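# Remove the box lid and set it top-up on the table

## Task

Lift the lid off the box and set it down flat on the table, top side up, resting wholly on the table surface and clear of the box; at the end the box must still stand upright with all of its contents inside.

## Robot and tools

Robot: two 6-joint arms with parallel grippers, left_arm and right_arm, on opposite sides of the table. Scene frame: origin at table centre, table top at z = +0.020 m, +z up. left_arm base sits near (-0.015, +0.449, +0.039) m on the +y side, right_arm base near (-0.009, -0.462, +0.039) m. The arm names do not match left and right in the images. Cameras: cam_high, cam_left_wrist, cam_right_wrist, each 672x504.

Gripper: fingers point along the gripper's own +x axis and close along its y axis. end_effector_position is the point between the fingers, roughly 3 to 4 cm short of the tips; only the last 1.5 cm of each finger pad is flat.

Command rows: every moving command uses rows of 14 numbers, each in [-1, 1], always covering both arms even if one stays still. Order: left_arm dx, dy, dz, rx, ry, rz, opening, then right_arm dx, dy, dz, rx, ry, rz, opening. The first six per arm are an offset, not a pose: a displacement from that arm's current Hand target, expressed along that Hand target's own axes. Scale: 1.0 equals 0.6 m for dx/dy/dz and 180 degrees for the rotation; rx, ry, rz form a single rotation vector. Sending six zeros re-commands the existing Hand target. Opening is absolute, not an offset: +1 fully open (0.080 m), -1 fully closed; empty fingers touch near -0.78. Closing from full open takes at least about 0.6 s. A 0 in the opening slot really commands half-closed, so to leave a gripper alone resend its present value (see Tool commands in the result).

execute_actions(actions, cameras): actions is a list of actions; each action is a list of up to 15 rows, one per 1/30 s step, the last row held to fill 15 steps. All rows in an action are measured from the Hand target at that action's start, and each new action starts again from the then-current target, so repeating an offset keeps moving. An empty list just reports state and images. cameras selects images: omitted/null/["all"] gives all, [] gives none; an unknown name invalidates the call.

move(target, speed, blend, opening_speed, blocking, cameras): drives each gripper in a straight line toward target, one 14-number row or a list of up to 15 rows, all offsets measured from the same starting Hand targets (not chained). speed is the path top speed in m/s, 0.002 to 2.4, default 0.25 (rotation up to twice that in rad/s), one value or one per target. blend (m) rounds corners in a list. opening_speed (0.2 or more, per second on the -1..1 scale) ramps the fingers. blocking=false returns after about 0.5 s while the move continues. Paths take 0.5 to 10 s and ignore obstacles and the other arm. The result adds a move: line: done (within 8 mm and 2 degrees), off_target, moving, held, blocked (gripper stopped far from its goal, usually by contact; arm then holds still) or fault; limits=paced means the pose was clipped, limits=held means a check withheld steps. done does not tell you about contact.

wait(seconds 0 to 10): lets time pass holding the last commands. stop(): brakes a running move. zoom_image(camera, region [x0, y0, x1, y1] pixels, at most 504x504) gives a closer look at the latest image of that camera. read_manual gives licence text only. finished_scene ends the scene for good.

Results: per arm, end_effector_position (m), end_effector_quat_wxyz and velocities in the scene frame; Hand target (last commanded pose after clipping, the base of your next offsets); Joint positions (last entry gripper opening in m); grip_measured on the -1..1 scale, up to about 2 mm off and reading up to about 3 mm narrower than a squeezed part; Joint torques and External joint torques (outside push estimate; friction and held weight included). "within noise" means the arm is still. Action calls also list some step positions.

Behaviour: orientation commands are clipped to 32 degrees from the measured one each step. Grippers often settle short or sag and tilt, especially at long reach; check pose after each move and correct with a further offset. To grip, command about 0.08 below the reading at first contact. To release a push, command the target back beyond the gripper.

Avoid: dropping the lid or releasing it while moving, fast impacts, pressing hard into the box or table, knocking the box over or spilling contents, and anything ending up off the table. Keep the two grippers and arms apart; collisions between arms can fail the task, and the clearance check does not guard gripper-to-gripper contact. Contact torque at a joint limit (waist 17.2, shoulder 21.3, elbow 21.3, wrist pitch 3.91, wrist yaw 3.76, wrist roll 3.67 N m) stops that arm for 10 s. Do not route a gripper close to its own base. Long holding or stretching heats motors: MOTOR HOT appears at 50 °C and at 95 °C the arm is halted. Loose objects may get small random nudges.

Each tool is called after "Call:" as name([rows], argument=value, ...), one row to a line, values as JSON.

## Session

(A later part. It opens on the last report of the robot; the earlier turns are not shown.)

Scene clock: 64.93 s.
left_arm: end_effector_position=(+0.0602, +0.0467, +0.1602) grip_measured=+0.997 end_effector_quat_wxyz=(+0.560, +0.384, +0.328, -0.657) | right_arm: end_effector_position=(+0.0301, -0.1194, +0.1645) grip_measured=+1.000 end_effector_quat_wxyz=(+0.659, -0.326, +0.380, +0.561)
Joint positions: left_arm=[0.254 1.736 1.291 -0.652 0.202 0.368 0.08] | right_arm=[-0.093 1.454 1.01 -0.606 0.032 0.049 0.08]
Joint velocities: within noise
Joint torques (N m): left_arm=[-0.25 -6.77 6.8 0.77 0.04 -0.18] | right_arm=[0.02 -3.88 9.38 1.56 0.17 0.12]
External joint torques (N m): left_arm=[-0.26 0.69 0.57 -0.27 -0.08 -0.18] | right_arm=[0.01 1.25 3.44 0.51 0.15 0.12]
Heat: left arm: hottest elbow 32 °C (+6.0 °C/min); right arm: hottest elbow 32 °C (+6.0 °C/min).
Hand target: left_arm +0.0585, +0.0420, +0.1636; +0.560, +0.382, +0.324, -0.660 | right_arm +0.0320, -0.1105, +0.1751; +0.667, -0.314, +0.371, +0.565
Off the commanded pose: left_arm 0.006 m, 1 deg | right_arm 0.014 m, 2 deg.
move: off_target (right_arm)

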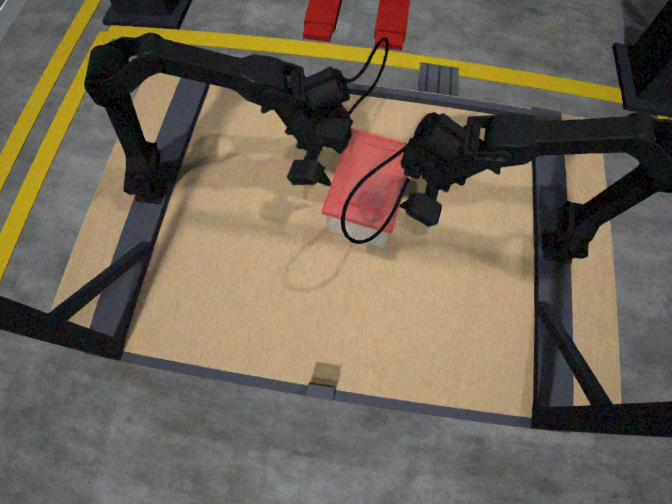

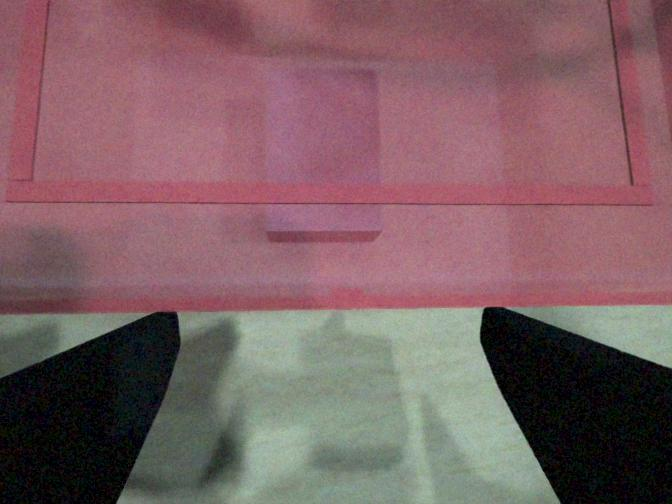

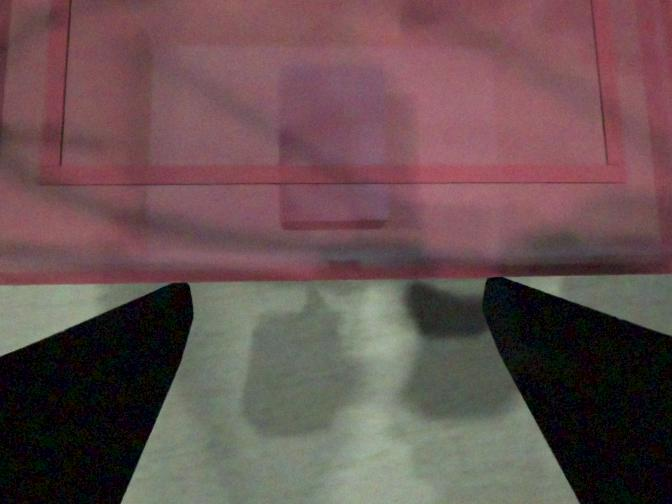

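Call:
move(target=[0.0083,0,0.0145,0,0,0,1,0.0142,0,0.0112,0,0,0,1], speed=0.03)

Scene clock: 66.83 s.
left_arm: end_effector_position=(+0.0597, +0.0448, +0.1597) grip_measured=+0.997 end_effector_quat_wxyz=(+0.556, +0.389, +0.335, -0.654) | right_arm: end_effector_position=(+0.0306, -0.1169, +0.1598) grip_measured=+1.000 end_effector_quat_wxyz=(+0.656, -0.332, +0.386, +0.558)
Joint positions: left_arm=[0.249 1.754 1.319 -0.679 0.196 0.366 0.08] | right_arm=[-0.093 1.48 1.022 -0.61 0.033 0.049 0.08]
Joint velocities: within noise
Joint torques (N m): left_arm=[-0.7 -5.11 8.07 2.3 0.11 -0.24] | right_arm=[-0.13 -2.62 10.5 3.03 0.11 0.06]
External joint torques (N m): left_arm=[-0.74 2.46 1.86 1.28 -0.01 -0.24] | right_arm=[-0.14 2.65 4.63 2.01 0.1 0.06]
Heat: left arm: hottest elbow 32 °C (+5.0 °C/min); right arm: hottest elbow 32 °C (+6.0 °C/min).
Hand target: left_arm +0.0569, +0.0321, +0.1637; +0.560, +0.382, +0.324, -0.660 | right_arm +0.0337, -0.1004, +0.1715; +0.667, -0.314, +0.371, +0.565
Off the commanded pose: left_arm 0.014 m, 2 deg | right_arm 0.020 m, 3 deg.
move: off_target (left_arm, right_arm)

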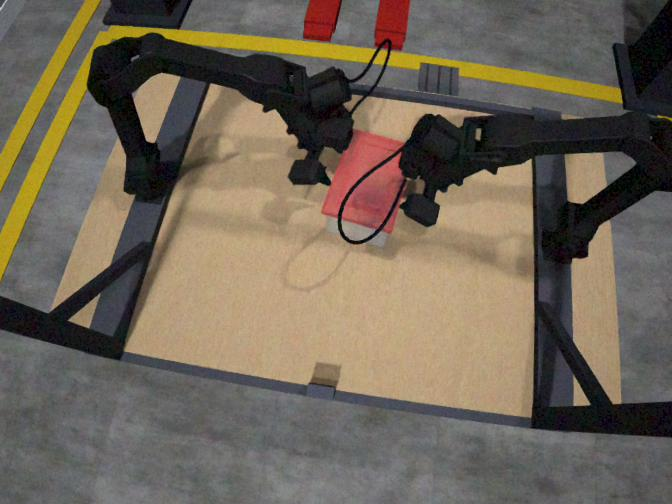

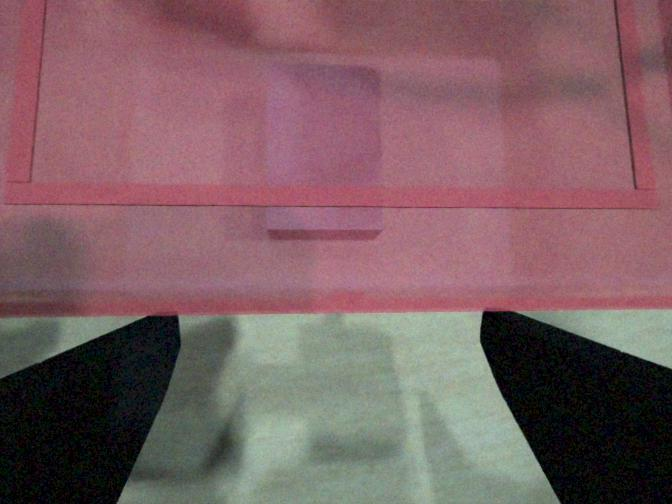

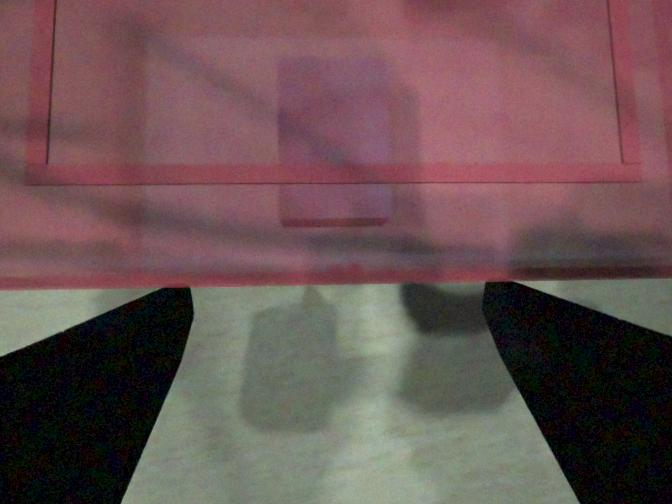

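Call:
move(target=[-0.0544,0,0.0391,0,0,0,1,-0.0544,0,0.0391,0,0,0,1], speed=0.04)

Scene clock: 69.40 s.
left_arm: end_effector_position=(+0.0555, +0.0312, +0.1976) grip_measured=+0.997 end_effector_quat_wxyz=(+0.557, +0.388, +0.328, -0.657) | right_arm: end_effector_position=(+0.0314, -0.1025, +0.2000) grip_measured=+1.000 end_effector_quat_wxyz=(+0.659, -0.326, +0.379, +0.562)
Joint positions: left_arm=[0.229 1.774 1.489 -0.814 0.189 0.354 0.08] | right_arm=[-0.091 1.499 1.191 -0.739 0.033 0.049 0.08]
Joint velocities: within noise
Joint torques (N m): left_arm=[-0.2 -7.97 6.86 0.77 0.28 -0.19] | right_arm=[-0.22 -5.28 9.01 1.03 0.1 0.04]
External joint torques (N m): left_arm=[-0.26 -0.23 0.6 -0.26 0.16 -0.19] | right_arm=[-0.17 0.3 2.92 -0.05 0.08 0.04]
Heat: left arm: hottest wrist pitch 33 °C (+2.0 °C/min); right arm: hottest elbow 33 °C (+6.1 °C/min).
Hand target: left_arm +0.0562, +0.0281, +0.2037; +0.560, +0.382, +0.324, -0.660 | right_arm +0.0341, -0.0978, +0.2116; +0.667, -0.314, +0.371, +0.565
Off the commanded pose: left_arm 0.007 m, 1 deg | right_arm 0.013 m, 2 deg.
move: off_target (right_arm)

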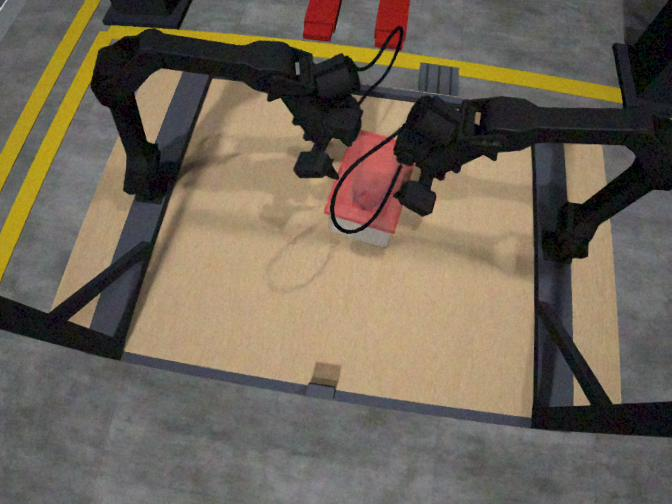

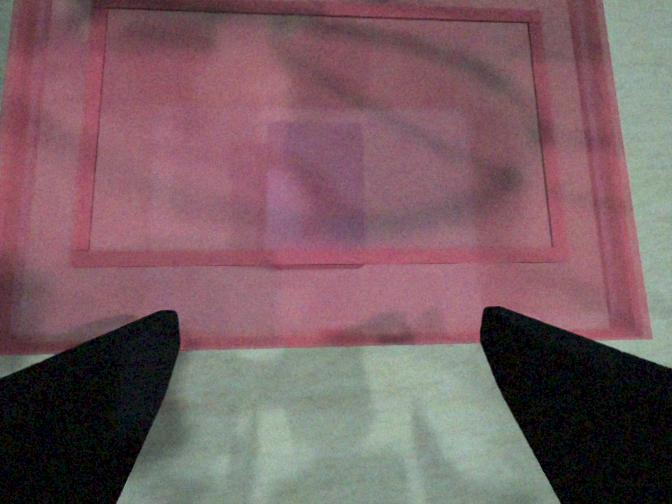

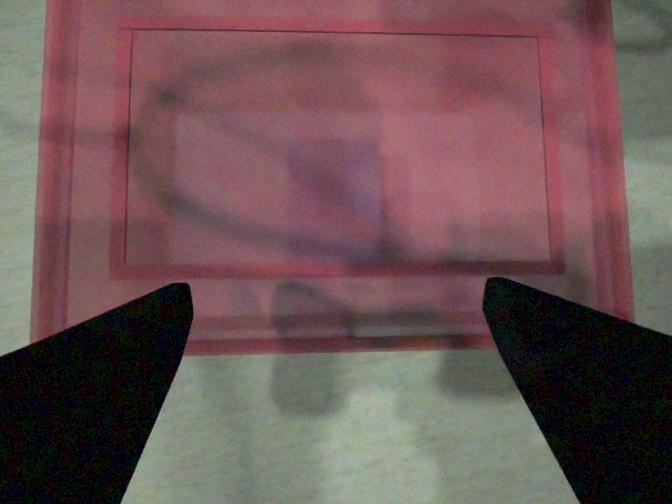

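Call:
move([
  [-0.0292,0,-0.0505,0,0,0,1,-0.0338,0,-0.0535,0,0,0,1],
  [0.0516,0.003,-0.0972,0,0,0,1,0.0563,0,-0.1105,0,0,0,1],
], speed=0.1)

Scene clock: 75.00 s.
left_arm: end_effector_position=(+0.0627, +0.0636, +0.1489) grip_measured=+0.997 end_effector_quat_wxyz=(+0.562, +0.382, +0.327, -0.657) | right_arm: end_effector_position=(+0.0281, -0.1363, +0.1479) grip_measured=+1.000 end_effector_quat_wxyz=(+0.664, -0.318, +0.371, +0.566)
Joint positions: left_arm=[0.274 1.685 1.185 -0.595 0.209 0.383 0.08] | right_arm=[-0.091 1.385 0.872 -0.509 0.033 0.051 0.08]
Joint velocities: within noise
Joint torques (N m): left_arm=[0.28 -6.55 4.79 1.39 0.32 0.22] | right_arm=[0.27 -4 5.27 1.73 0.21 0.23]
External joint torques (N m): left_arm=[0.26 0.44 -1.38 0.34 0.19 0.22] | right_arm=[0.27 0.65 -0.67 0.62 0.19 0.23]
Heat: left arm: hottest elbow 33 °C (+4.0 °C/min); right arm: hottest elbow 33 °C (+6.0 °C/min).
Hand target: left_arm +0.0637, +0.0625, +0.1477; +0.560, +0.382, +0.324, -0.660 | right_arm +0.0277, -0.1357, +0.1478; +0.667, -0.314, +0.371, +0.565
Off the commanded pose: left_arm 0.002 m, 1 deg | right_arm 0.001 m, 1 deg.
move: done

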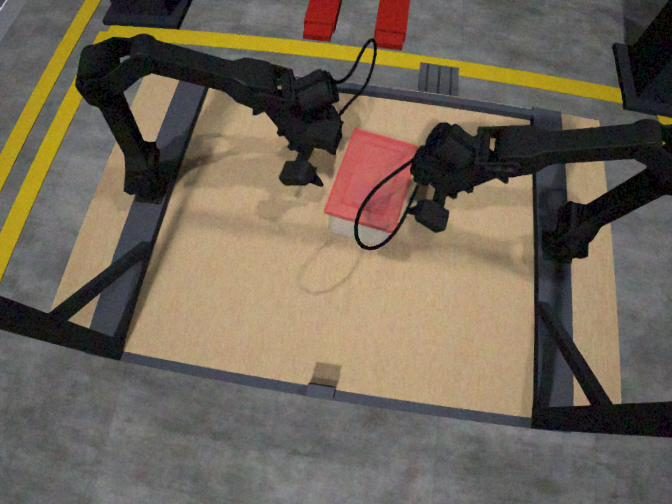

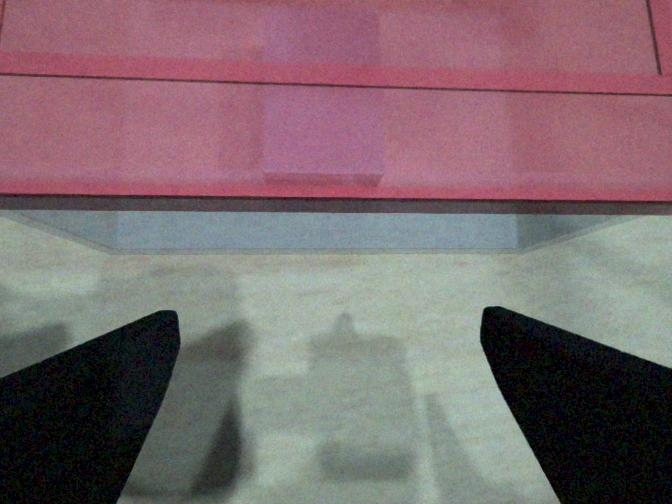

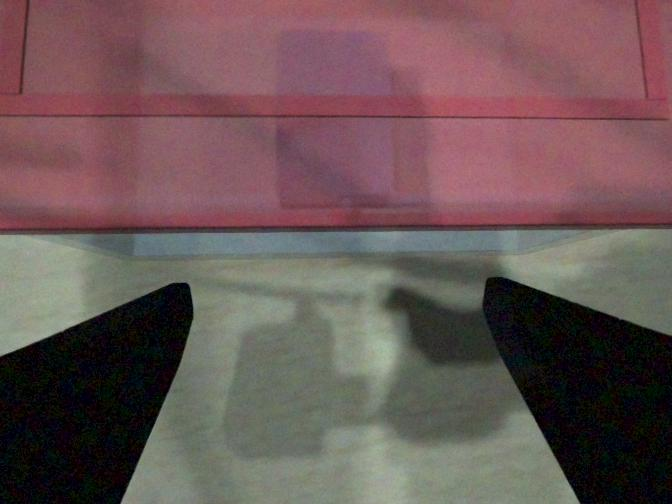

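Call:
move(target=[0.0157,0,0.0372,0,0,0,1,0.0125,0,0.0413,0,0,0,1], speed=0.04)

Scene clock: 79.10 s.
left_arm: end_effector_position=(+0.0578, +0.0425, +0.1475) grip_measured=+0.997 end_effector_quat_wxyz=(+0.556, +0.385, +0.326, -0.660) | right_arm: end_effector_position=(+0.0300, -0.1200, +0.1436) grip_measured=+1.000 end_effector_quat_wxyz=(+0.660, -0.325, +0.381, +0.560)
Joint positions: left_arm=[0.246 1.761 1.268 -0.604 0.203 0.371 0.08] | right_arm=[-0.091 1.473 0.941 -0.518 0.035 0.055 0.08]
Joint velocities: within noise
Joint torques (N m): left_arm=[-0.19 -6.84 6.71 0.77 0.04 -0.2] | right_arm=[-0.28 -4.19 9.29 1.42 0.12 0.07]
External joint torques (N m): left_arm=[-0.22 0.66 0.61 -0.25 -0.08 -0.2] | right_arm=[-0.31 0.99 3.44 0.36 0.11 0.07]
Heat: left arm: hottest elbow 33 °C (+3.0 °C/min); right arm: hottest elbow 33 °C (+5.1 °C/min).
Hand target: left_arm +0.0598, +0.0387, +0.1507; +0.560, +0.382, +0.324, -0.660 | right_arm +0.0319, -0.1110, +0.1546; +0.667, -0.314, +0.371, +0.565
Off the commanded pose: left_arm 0.005 m, 1 deg | right_arm 0.014 m, 2 deg.
move: off_target (right_arm)

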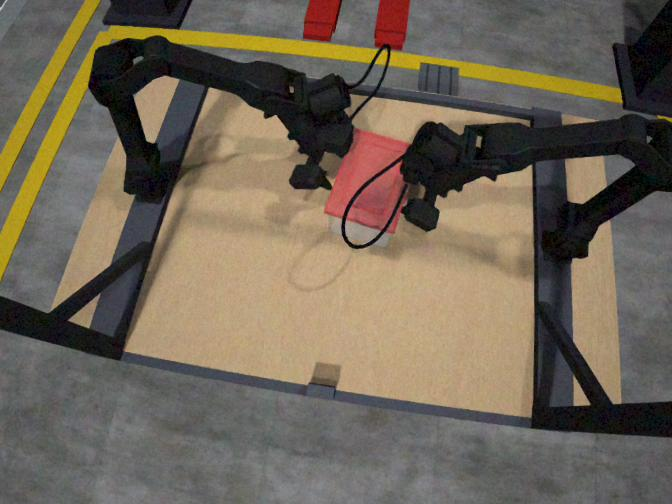

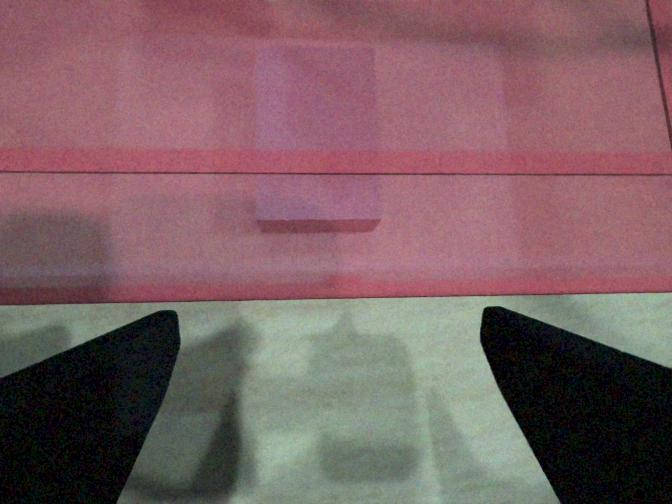

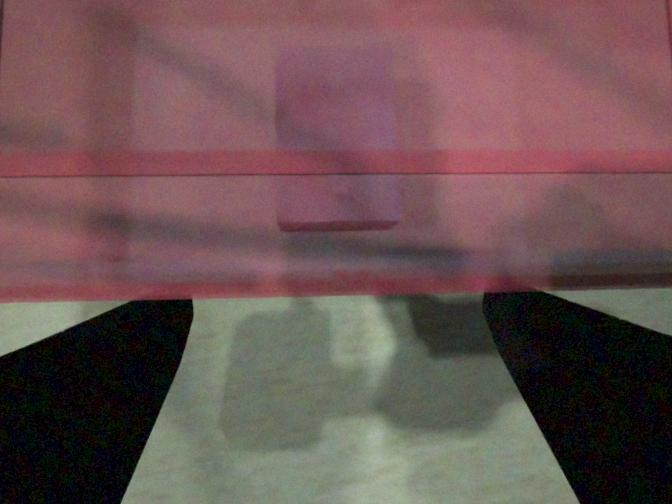

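Call:
move(target=[0.0075,0,0.013,0,0,0,1,0.002,0,0.0046,0,0,0,1], speed=0.03)

Scene clock: 81.17 s.
left_arm: end_effector_position=(+0.0602, +0.0371, +0.1442) grip_measured=+0.997 end_effector_quat_wxyz=(+0.556, +0.388, +0.331, -0.657) | right_arm: end_effector_position=(+0.0300, -0.1191, +0.1427) grip_measured=+1.000 end_effector_quat_wxyz=(+0.659, -0.327, +0.383, +0.558)
Joint positions: left_arm=[0.246 1.791 1.297 -0.613 0.197 0.368 0.08] | right_arm=[-0.091 1.482 0.949 -0.524 0.035 0.055 0.08]
Joint velocities: within noise
Joint torques (N m): left_arm=[-0.28 -7.2 7.3 1.1 0.05 -0.24] | right_arm=[-0.27 -4.15 9.68 1.69 0.1 0.04]
External joint torques (N m): left_arm=[-0.27 0.64 1.14 0.07 -0.08 -0.24] | right_arm=[-0.26 1.15 3.76 0.62 0.08 0.04]
Heat: left arm: hottest elbow 33 °C (+3.0 °C/min); right arm: hottest elbow 34 °C (+5.1 °C/min).
Hand target: left_arm +0.0583, +0.0299, +0.1507; +0.560, +0.382, +0.324, -0.660 | right_arm +0.0324, -0.1081, +0.1550; +0.667, -0.314, +0.371, +0.565
Off the commanded pose: left_arm 0.010 m, 1 deg | right_arm 0.017 m, 2 deg.
move: off_target (left_arm, right_arm)

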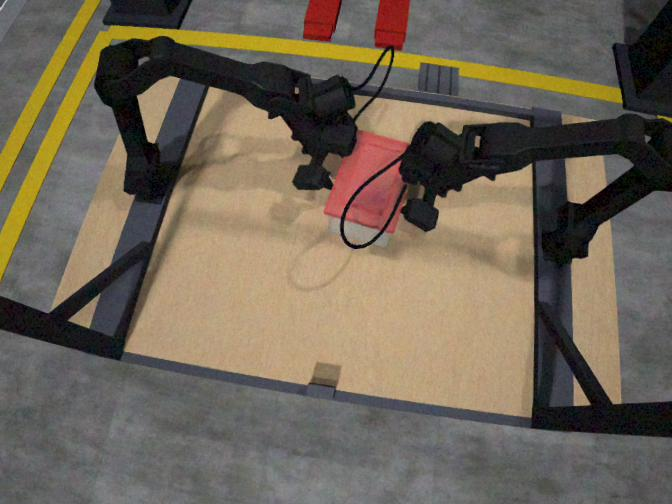

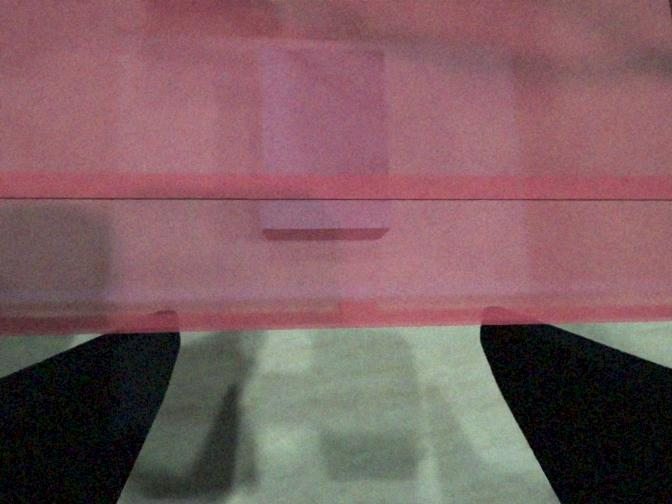

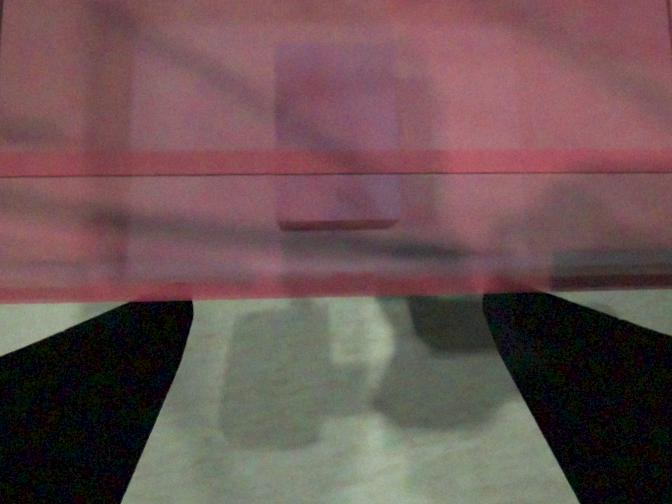

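Call:
move(target=[-0.0433,0,0.025,0,0,0,1,-0.043,0,0.025,0,0,0,1], speed=0.03)

Scene clock: 84.70 s.
left_arm: end_effector_position=(+0.0603, +0.0391, +0.1625) grip_measured=+0.997 end_effector_quat_wxyz=(+0.550, +0.395, +0.344, -0.651) | right_arm: end_effector_position=(+0.0292, -0.1211, +0.1602) grip_measured=+1.000 end_effector_quat_wxyz=(+0.650, -0.338, +0.396, +0.554)
Joint positions: left_arm=[0.246 1.791 1.385 -0.734 0.193 0.364 0.08] | right_arm=[-0.093 1.48 1.035 -0.649 0.027 0.052 0.08]
Joint velocities: within noise
Joint torques (N m): left_arm=[-0.26 -9.81 8.28 1.37 0.29 -0.2] | right_arm=[-0.26 -6.94 10.81 1.76 0.1 0.06]
External joint torques (N m): left_arm=[-0.29 -1.96 2.07 0.38 0.17 -0.2] | right_arm=[-0.27 -1.67 4.92 0.76 0.09 0.05]
Heat: left arm: hottest elbow 34 °C (+3.0 °C/min); right arm: hottest elbow 34 °C (+5.0 °C/min).
Hand target: left_arm +0.0583, +0.0298, +0.1807; +0.560, +0.382, +0.324, -0.660 | right_arm +0.0322, -0.1090, +0.1848; +0.667, -0.314, +0.371, +0.565
Off the commanded pose: left_arm 0.020 m, 3 deg | right_arm 0.028 m, 5 deg.
move: off_target (left_arm, right_arm)

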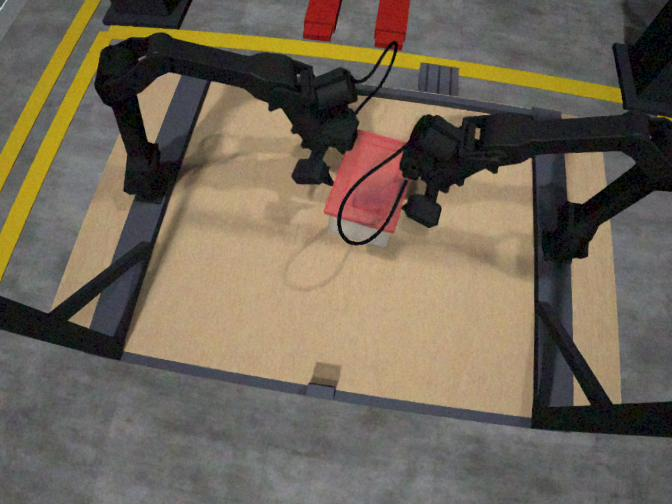

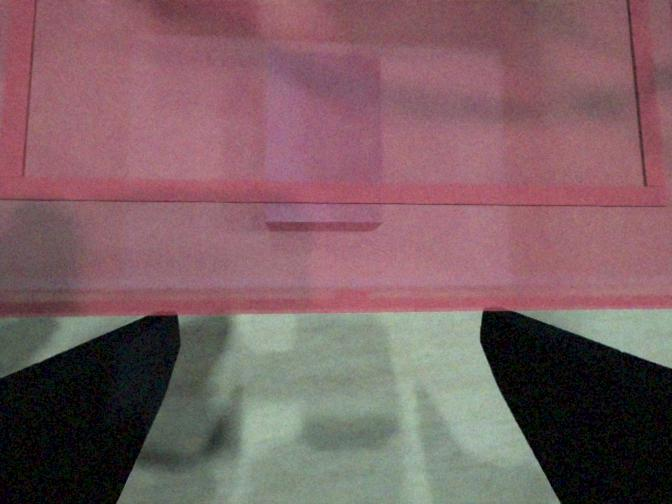

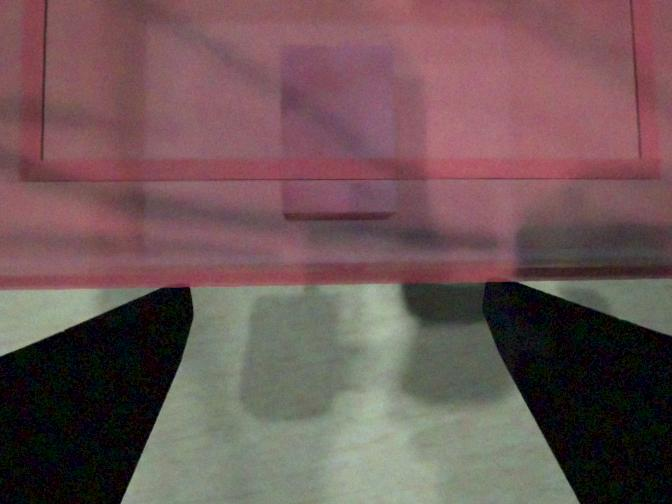

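Call:
move(target=[-0.0289,0,0.0167,0,0,0,1,-0.0289,0,0.0167,0,0,0,1], speed=0.03)

Scene clock: 87.17 s.
left_arm: end_effector_position=(+0.0589, +0.0324, +0.1891) grip_measured=+0.997 end_effector_quat_wxyz=(+0.555, +0.390, +0.335, -0.654) | right_arm: end_effector_position=(+0.0295, -0.1139, +0.1921) grip_measured=+1.000 end_effector_quat_wxyz=(+0.658, -0.327, +0.380, +0.561)
Joint positions: left_arm=[0.238 1.785 1.474 -0.803 0.191 0.358 0.08] | right_arm=[-0.088 1.46 1.127 -0.718 0.035 0.051 0.08]
Joint velocities: within noise
Joint torques (N m): left_arm=[-0.28 -9.81 6.68 0.76 0.3 -0.14] | right_arm=[-0.23 -5.73 8.83 1.03 0.11 0.05]
External joint torques (N m): left_arm=[-0.28 -1.89 0.33 -0.28 0.17 -0.14] | right_arm=[-0.21 -0.46 2.78 -0.03 0.08 0.05]
Heat: left arm: hottest elbow 34 °C (+3.0 °C/min); right arm: hottest elbow 35 °C (+6.1 °C/min).
Hand target: left_arm +0.0583, +0.0298, +0.2007; +0.560, +0.382, +0.324, -0.660 | right_arm +0.0321, -0.1096, +0.2049; +0.667, -0.314, +0.371, +0.565
Off the commanded pose: left_arm 0.012 m, 2 deg | right_arm 0.014 m, 2 deg.
move: off_target (left_arm, right_arm)

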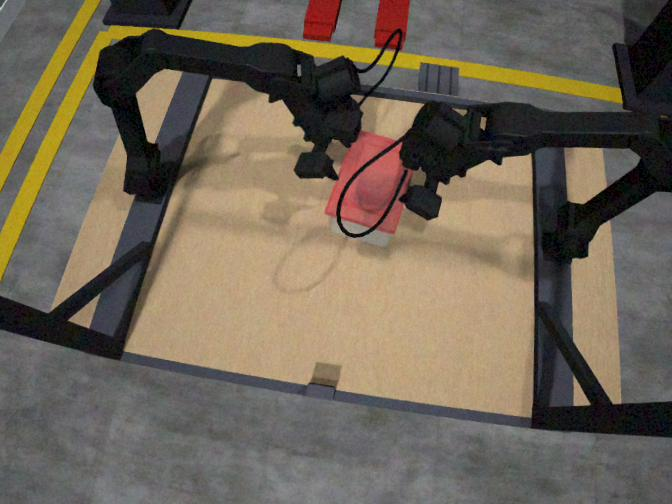

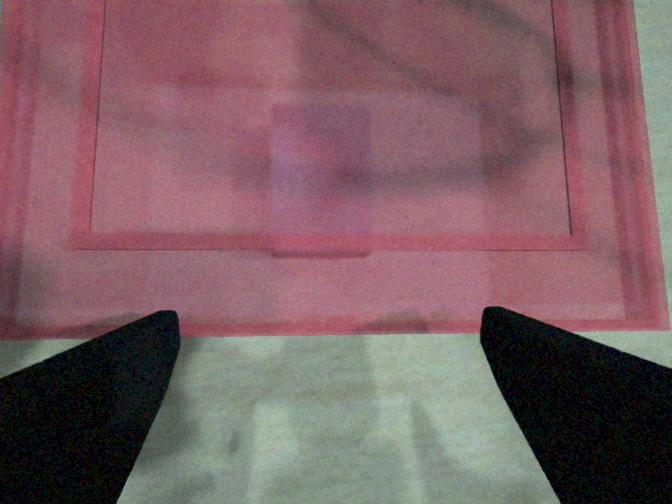

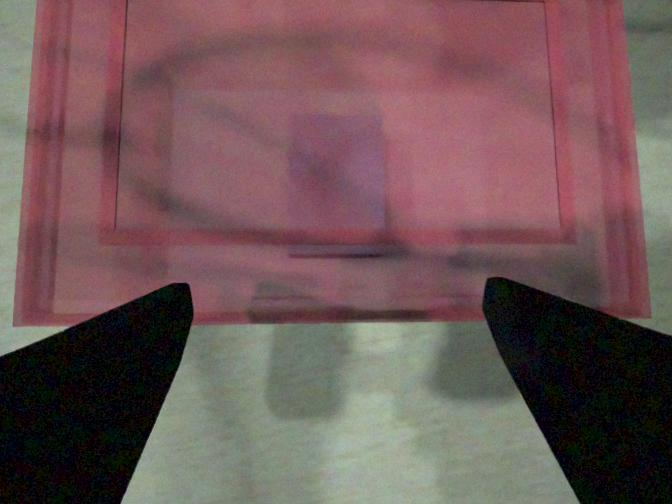

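Call:
move([
  [-0.0315,0,-0.0543,0,0,0,1,-0.0373,0,-0.0592,0,0,0,1],
  [0.0682,0,-0.1118,0,-0.122,0,1,0.0655,0,-0.1242,0,-0.109,0,1],
], speed=[0.1,0.2])

Scene clock: 97.30 s.
left_arm: end_effector_position=(+0.0626, +0.0674, +0.1305) grip_measured=+0.997 end_effector_quat_wxyz=(+0.609, +0.254, +0.213, -0.720) | right_arm: end_effector_position=(+0.0260, -0.1520, +0.1311) grip_measured=+1.000 end_effector_quat_wxyz=(+0.718, -0.215, +0.256, +0.610)
Joint positions: left_arm=[0.344 1.575 0.765 0.066 0.393 0.343 0.08] | right_arm=[-0.076 1.183 0.455 0.045 0.061 0.054 0.08]
Joint velocities: within noise
Joint torques (N m): left_arm=[0.26 -5.86 4.48 1.82 0.4 -0.19] | right_arm=[0.25 -2.84 5.18 2.18 0.22 0.02]
External joint torques (N m): left_arm=[0.21 0 -1.35 0.43 0.23 -0.19] | right_arm=[0.25 0.38 -0.73 0.74 0.2 0.02]
Heat: left arm: hottest elbow 35 °C (+3.0 °C/min); right arm: hottest elbow 35 °C (+5.1 °C/min).
Hand target: left_arm +0.0645, +0.0670, +0.1318; +0.611, +0.249, +0.211, -0.721 | right_arm +0.0251, -0.1515, +0.1321; +0.721, -0.213, +0.252, +0.610
Off the commanded pose: left_arm 0.002 m, 1 deg | right_arm 0.001 m, 1 deg.
move: done

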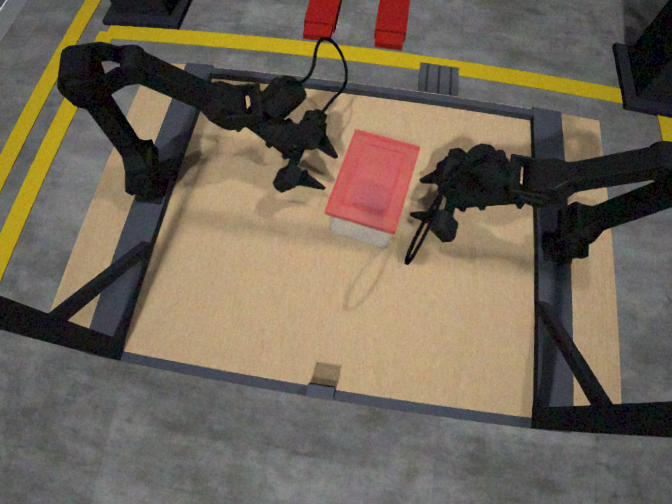

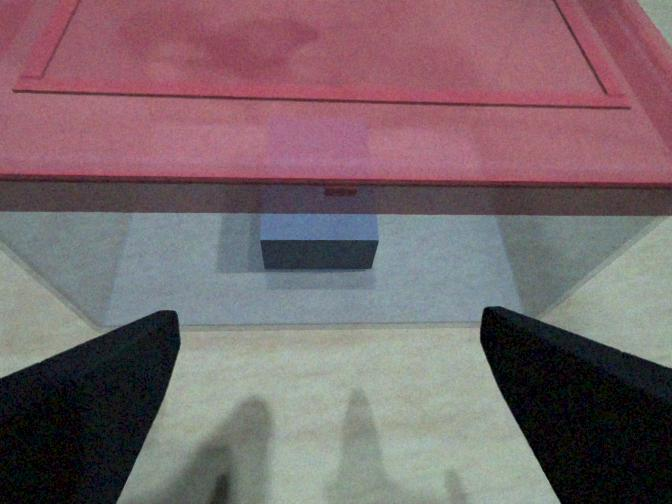

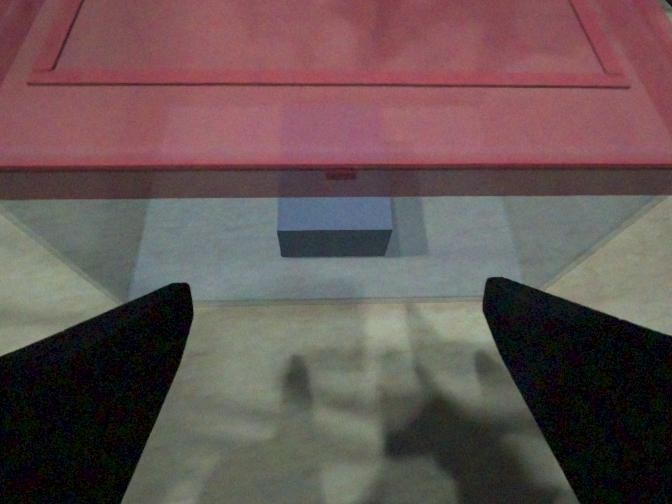

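Call:
zoom_image(camera="cam_left_wrist", region=[200, 140, 480, 340])

Call:
zoom_image(camera="cam_right_wrist", region=[0, 60, 672, 320])

Scaled by 1.800.

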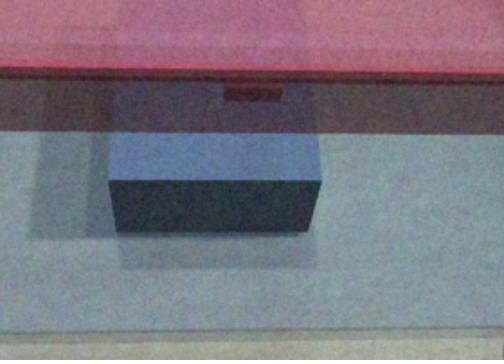

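Region (0, 60, 672, 320) is 672x260 pixels. A region can be at most 504 by 504 pixels.

Call:
move(target=[0.0233,0,0.0245,0,0,0,1,0.0212,0,0.027,0,0,0,1], speed=0.04)

Scene clock: 100.93 s.
left_arm: end_effector_position=(+0.0589, +0.0520, +0.1300) grip_measured=+0.997 end_effector_quat_wxyz=(+0.608, +0.253, +0.217, -0.721) | right_arm: end_effector_position=(+0.0269, -0.1400, +0.1254) grip_measured=+1.000 end_effector_quat_wxyz=(+0.715, -0.224, +0.265, +0.607)
Joint positions: left_arm=[0.317 1.627 0.819 0.066 0.377 0.32 0.08] | right_arm=[-0.076 1.266 0.498 0.058 0.061 0.054 0.08]
Joint velocities: within noise
Joint torques (N m): left_arm=[-0.19 -5.7 6.37 1.46 0.08 -0.19] | right_arm=[-0.26 -2.92 8.55 2.15 0.03 -0.12]
External joint torques (N m): left_arm=[-0.22 0.6 0.55 0.08 -0.08 -0.19] | right_arm=[-0.25 0.75 2.77 0.74 0 -0.13]
Heat: left arm: hottest elbow 35 °C (+3.0 °C/min); right arm: hottest elbow 35 °C (+5.0 °C/min).
Hand target: left_arm +0.0612, +0.0472, +0.1347; +0.611, +0.249, +0.211, -0.721 | right_arm +0.0284, -0.1318, +0.1369; +0.721, -0.213, +0.252, +0.610
Off the commanded pose: left_arm 0.007 m, 1 deg | right_arm 0.014 m, 2 deg.
move: off_target (right_arm)

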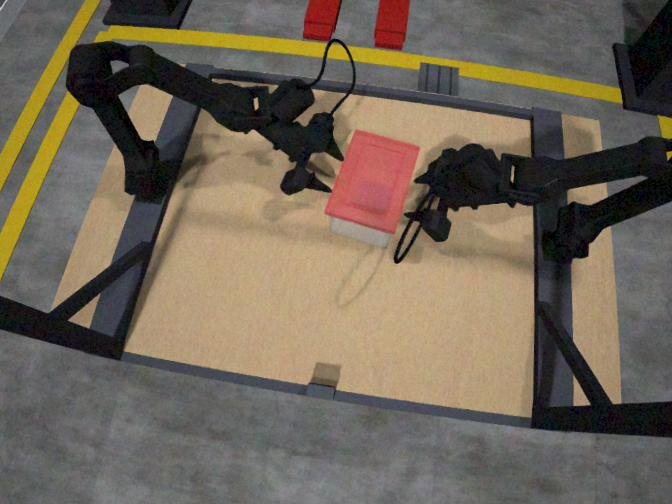

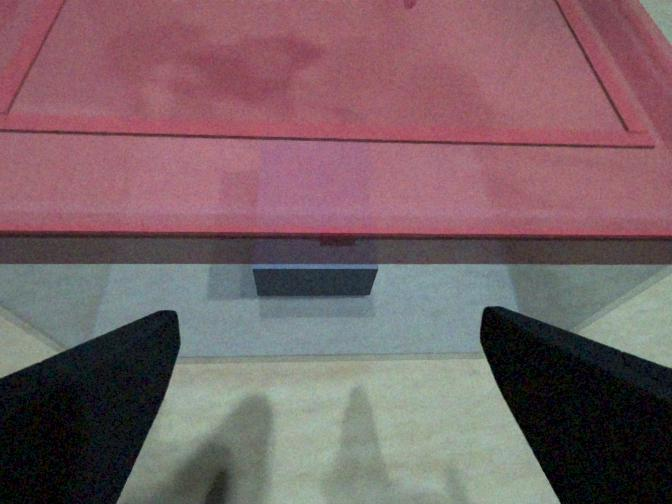

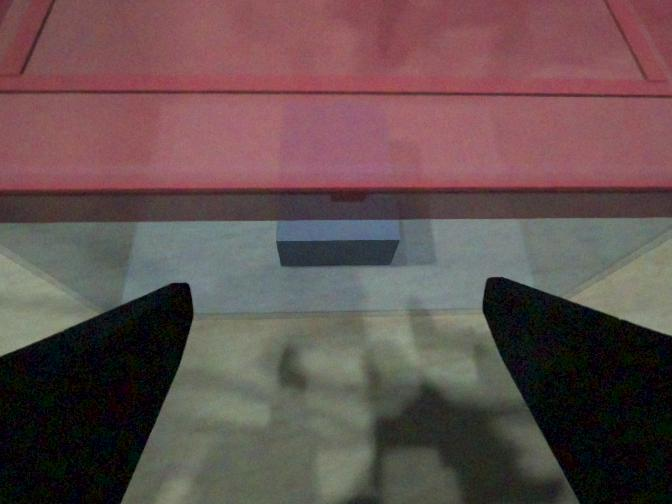

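Call:
move(target=[0.0138,0,0.0108,0,0,0,1,0.0132,0,0.0208,0,0,0,1], speed=0.03)

Scene clock: 105.23 s.
left_arm: end_effector_position=(+0.0593, +0.0424, +0.1295) grip_measured=+0.997 end_effector_quat_wxyz=(+0.610, +0.253, +0.219, -0.719) | right_arm: end_effector_position=(+0.0282, -0.1272, +0.1296) grip_measured=+1.000 end_effector_quat_wxyz=(+0.715, -0.225, +0.263, +0.607)
Joint positions: left_arm=[0.306 1.661 0.854 0.066 0.364 0.308 0.08] | right_arm=[-0.076 1.315 0.548 0.058 0.062 0.051 0.08]
Joint velocities: within noise
Joint torques (N m): left_arm=[-0.26 -5.9 6.45 1.6 0.1 -0.19] | right_arm=[-0.26 -2.9 9.15 1.85 -0.1 -0.13]
External joint torques (N m): left_arm=[-0.27 0.76 0.46 0.15 -0.06 -0.19] | right_arm=[-0.26 1.05 3.4 0.45 -0.12 -0.14]
Heat: left arm: hottest elbow 35 °C (+3.0 °C/min); right arm: hottest elbow 36 °C (+4.1 °C/min).
Hand target: left_arm +0.0595, +0.0368, +0.1347; +0.611, +0.249, +0.211, -0.721 | right_arm +0.0307, -0.1180, +0.1417; +0.721, -0.213, +0.252, +0.610
Off the commanded pose: left_arm 0.008 m, 1 deg | right_arm 0.015 m, 2 deg.
move: off_target (right_arm)

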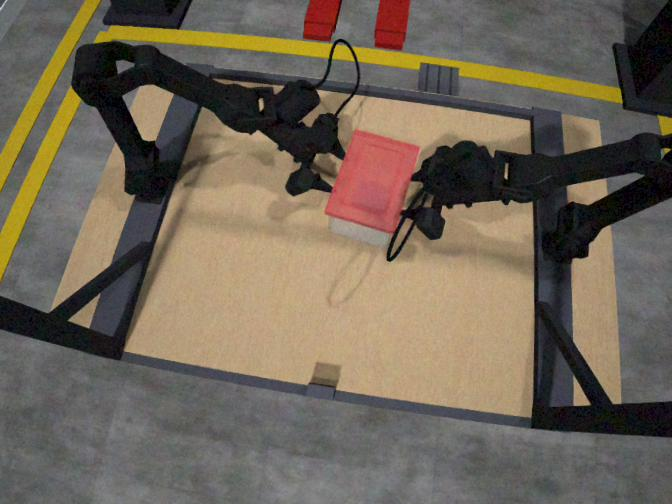

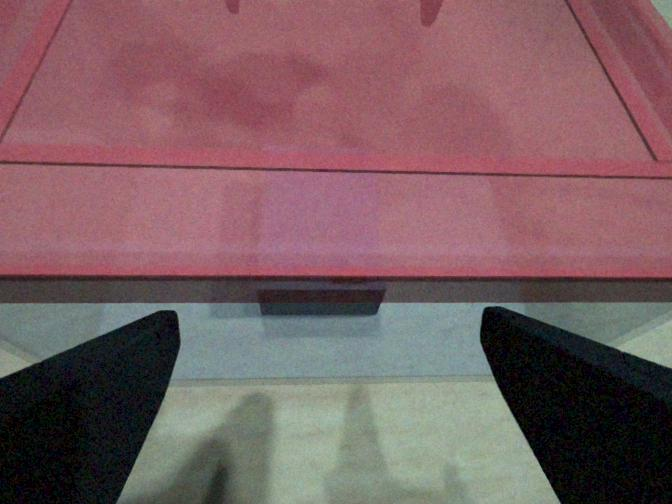

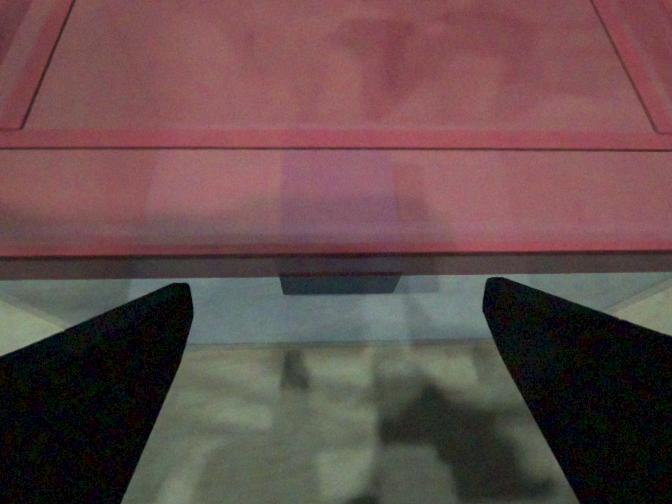

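Call:
move(target=[0.008,0,0.0062,0,0,0,1,0.0092,0,0.0072,0,0,0,1], speed=0.03)

Scene clock: 107.10 s.
left_arm: end_effector_position=(+0.0592, +0.0420, +0.1289) grip_measured=+0.997 end_effector_quat_wxyz=(+0.607, +0.253, +0.221, -0.720) | right_arm: end_effector_position=(+0.0283, -0.1254, +0.1287) grip_measured=+1.000 end_effector_quat_wxyz=(+0.715, -0.227, +0.265, +0.606)
Joint positions: left_arm=[0.307 1.666 0.858 0.062 0.37 0.309 0.08] | right_arm=[-0.074 1.327 0.558 0.055 0.065 0.052 0.08]
Joint velocities: within noise
Joint torques (N m): left_arm=[-0.69 -4.35 8.06 1.9 -0.09 -0.25] | right_arm=[-0.41 -1.24 10.57 2.52 -0.15 -0.15]
External joint torques (N m): left_arm=[-0.73 2.3 2.14 0.49 -0.25 -0.26] | right_arm=[-0.42 2.77 4.88 1.14 -0.17 -0.15]
Heat: left arm: hottest elbow 35 °C (+3.0 °C/min); right arm: hottest elbow 36 °C (+4.1 °C/min).
Hand target: left_arm +0.0585, +0.0308, +0.1347; +0.611, +0.249, +0.211, -0.721 | right_arm +0.0319, -0.1111, +0.1417; +0.721, -0.213, +0.252, +0.610
Off the commanded pose: left_arm 0.013 m, 1 deg | right_arm 0.020 m, 2 deg.
move: off_target (left_arm, right_arm)

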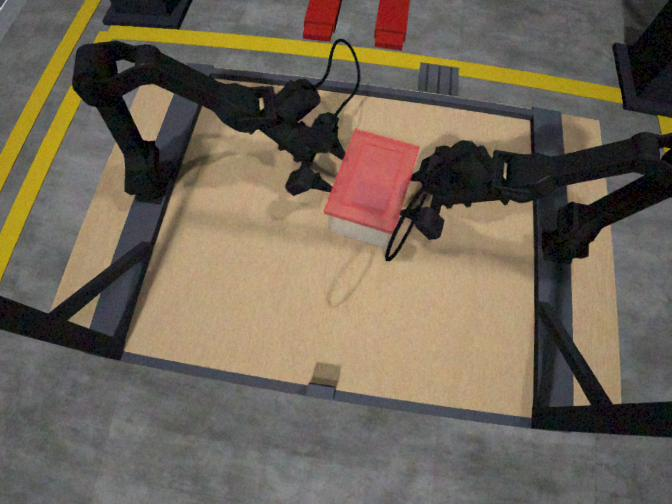

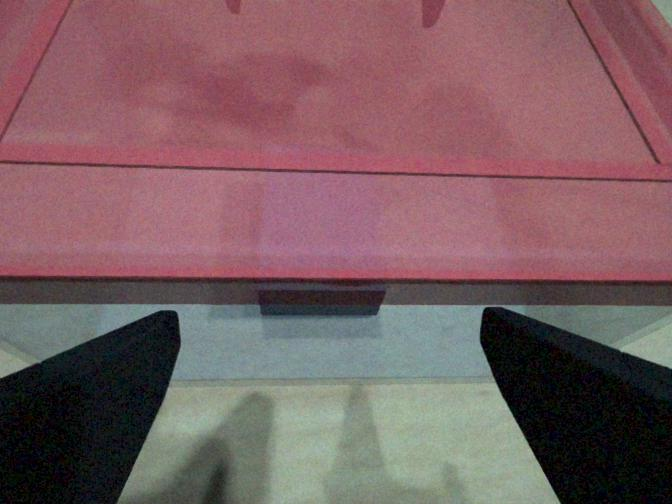

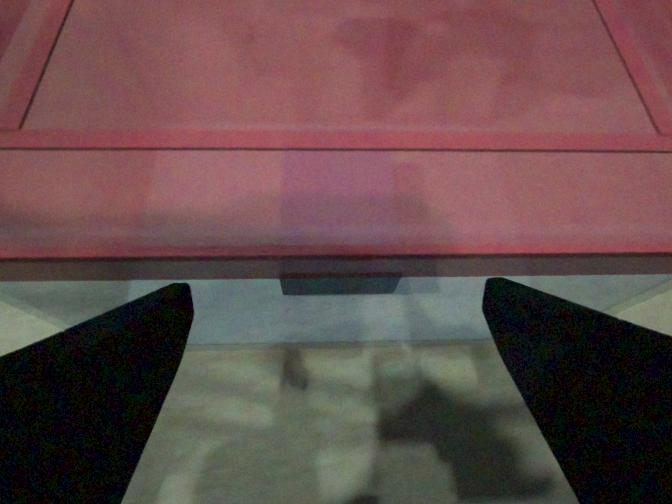

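Call:
move(target=[-0.0308,0,0.0394,0,0,0,1,-0.0308,0,0.0394,0,0,0,1], speed=0.04)

Scene clock: 109.33 s.
left_arm: end_effector_position=(+0.0600, +0.0411, +0.1390) grip_measured=+0.997 end_effector_quat_wxyz=(+0.603, +0.265, +0.239, -0.713) | right_arm: end_effector_position=(+0.0287, -0.1250, +0.1416) grip_measured=+1.000 end_effector_quat_wxyz=(+0.709, -0.241, +0.282, +0.600)
Joint positions: left_arm=[0.303 1.655 0.927 -0.064 0.354 0.309 0.08] | right_arm=[-0.077 1.312 0.639 -0.089 0.061 0.052 0.08]
Joint velocities: within noise
Joint torques (N m): left_arm=[-0.4 -10.09 8.33 1.7 0.27 -0.26] | right_arm=[-0.27 -6.12 11.42 2.25 -0.14 -0.15]
External joint torques (N m): left_arm=[-0.39 -3.41 2.25 0.32 0.11 -0.26] | right_arm=[-0.25 -2.06 5.57 0.91 -0.17 -0.15]
Heat: left arm: hottest elbow 35 °C (+3.0 °C/min); right arm: hottest elbow 36 °C (+4.0 °C/min).
Hand target: left_arm +0.0585, +0.0308, +0.1647; +0.611, +0.249, +0.211, -0.721 | right_arm +0.0319, -0.1109, +0.1717; +0.721, -0.213, +0.252, +0.610
Off the commanded pose: left_arm 0.028 m, 4 deg | right_arm 0.033 m, 5 deg.
move: off_target (left_arm, right_arm)

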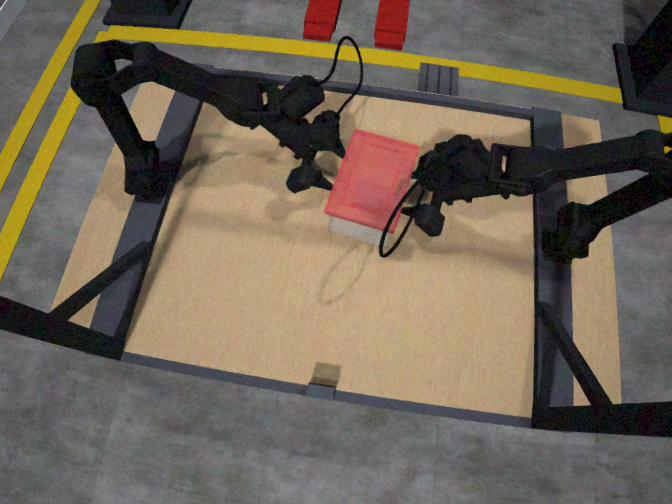

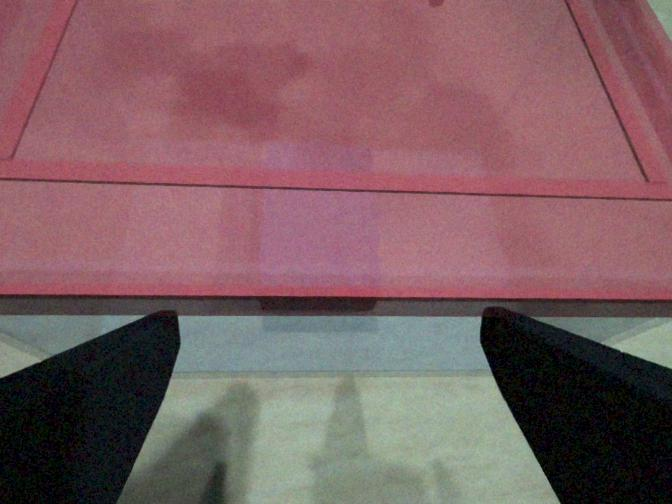

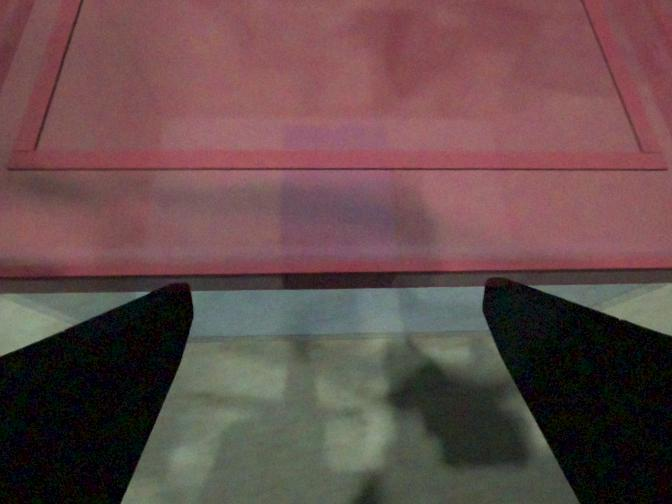

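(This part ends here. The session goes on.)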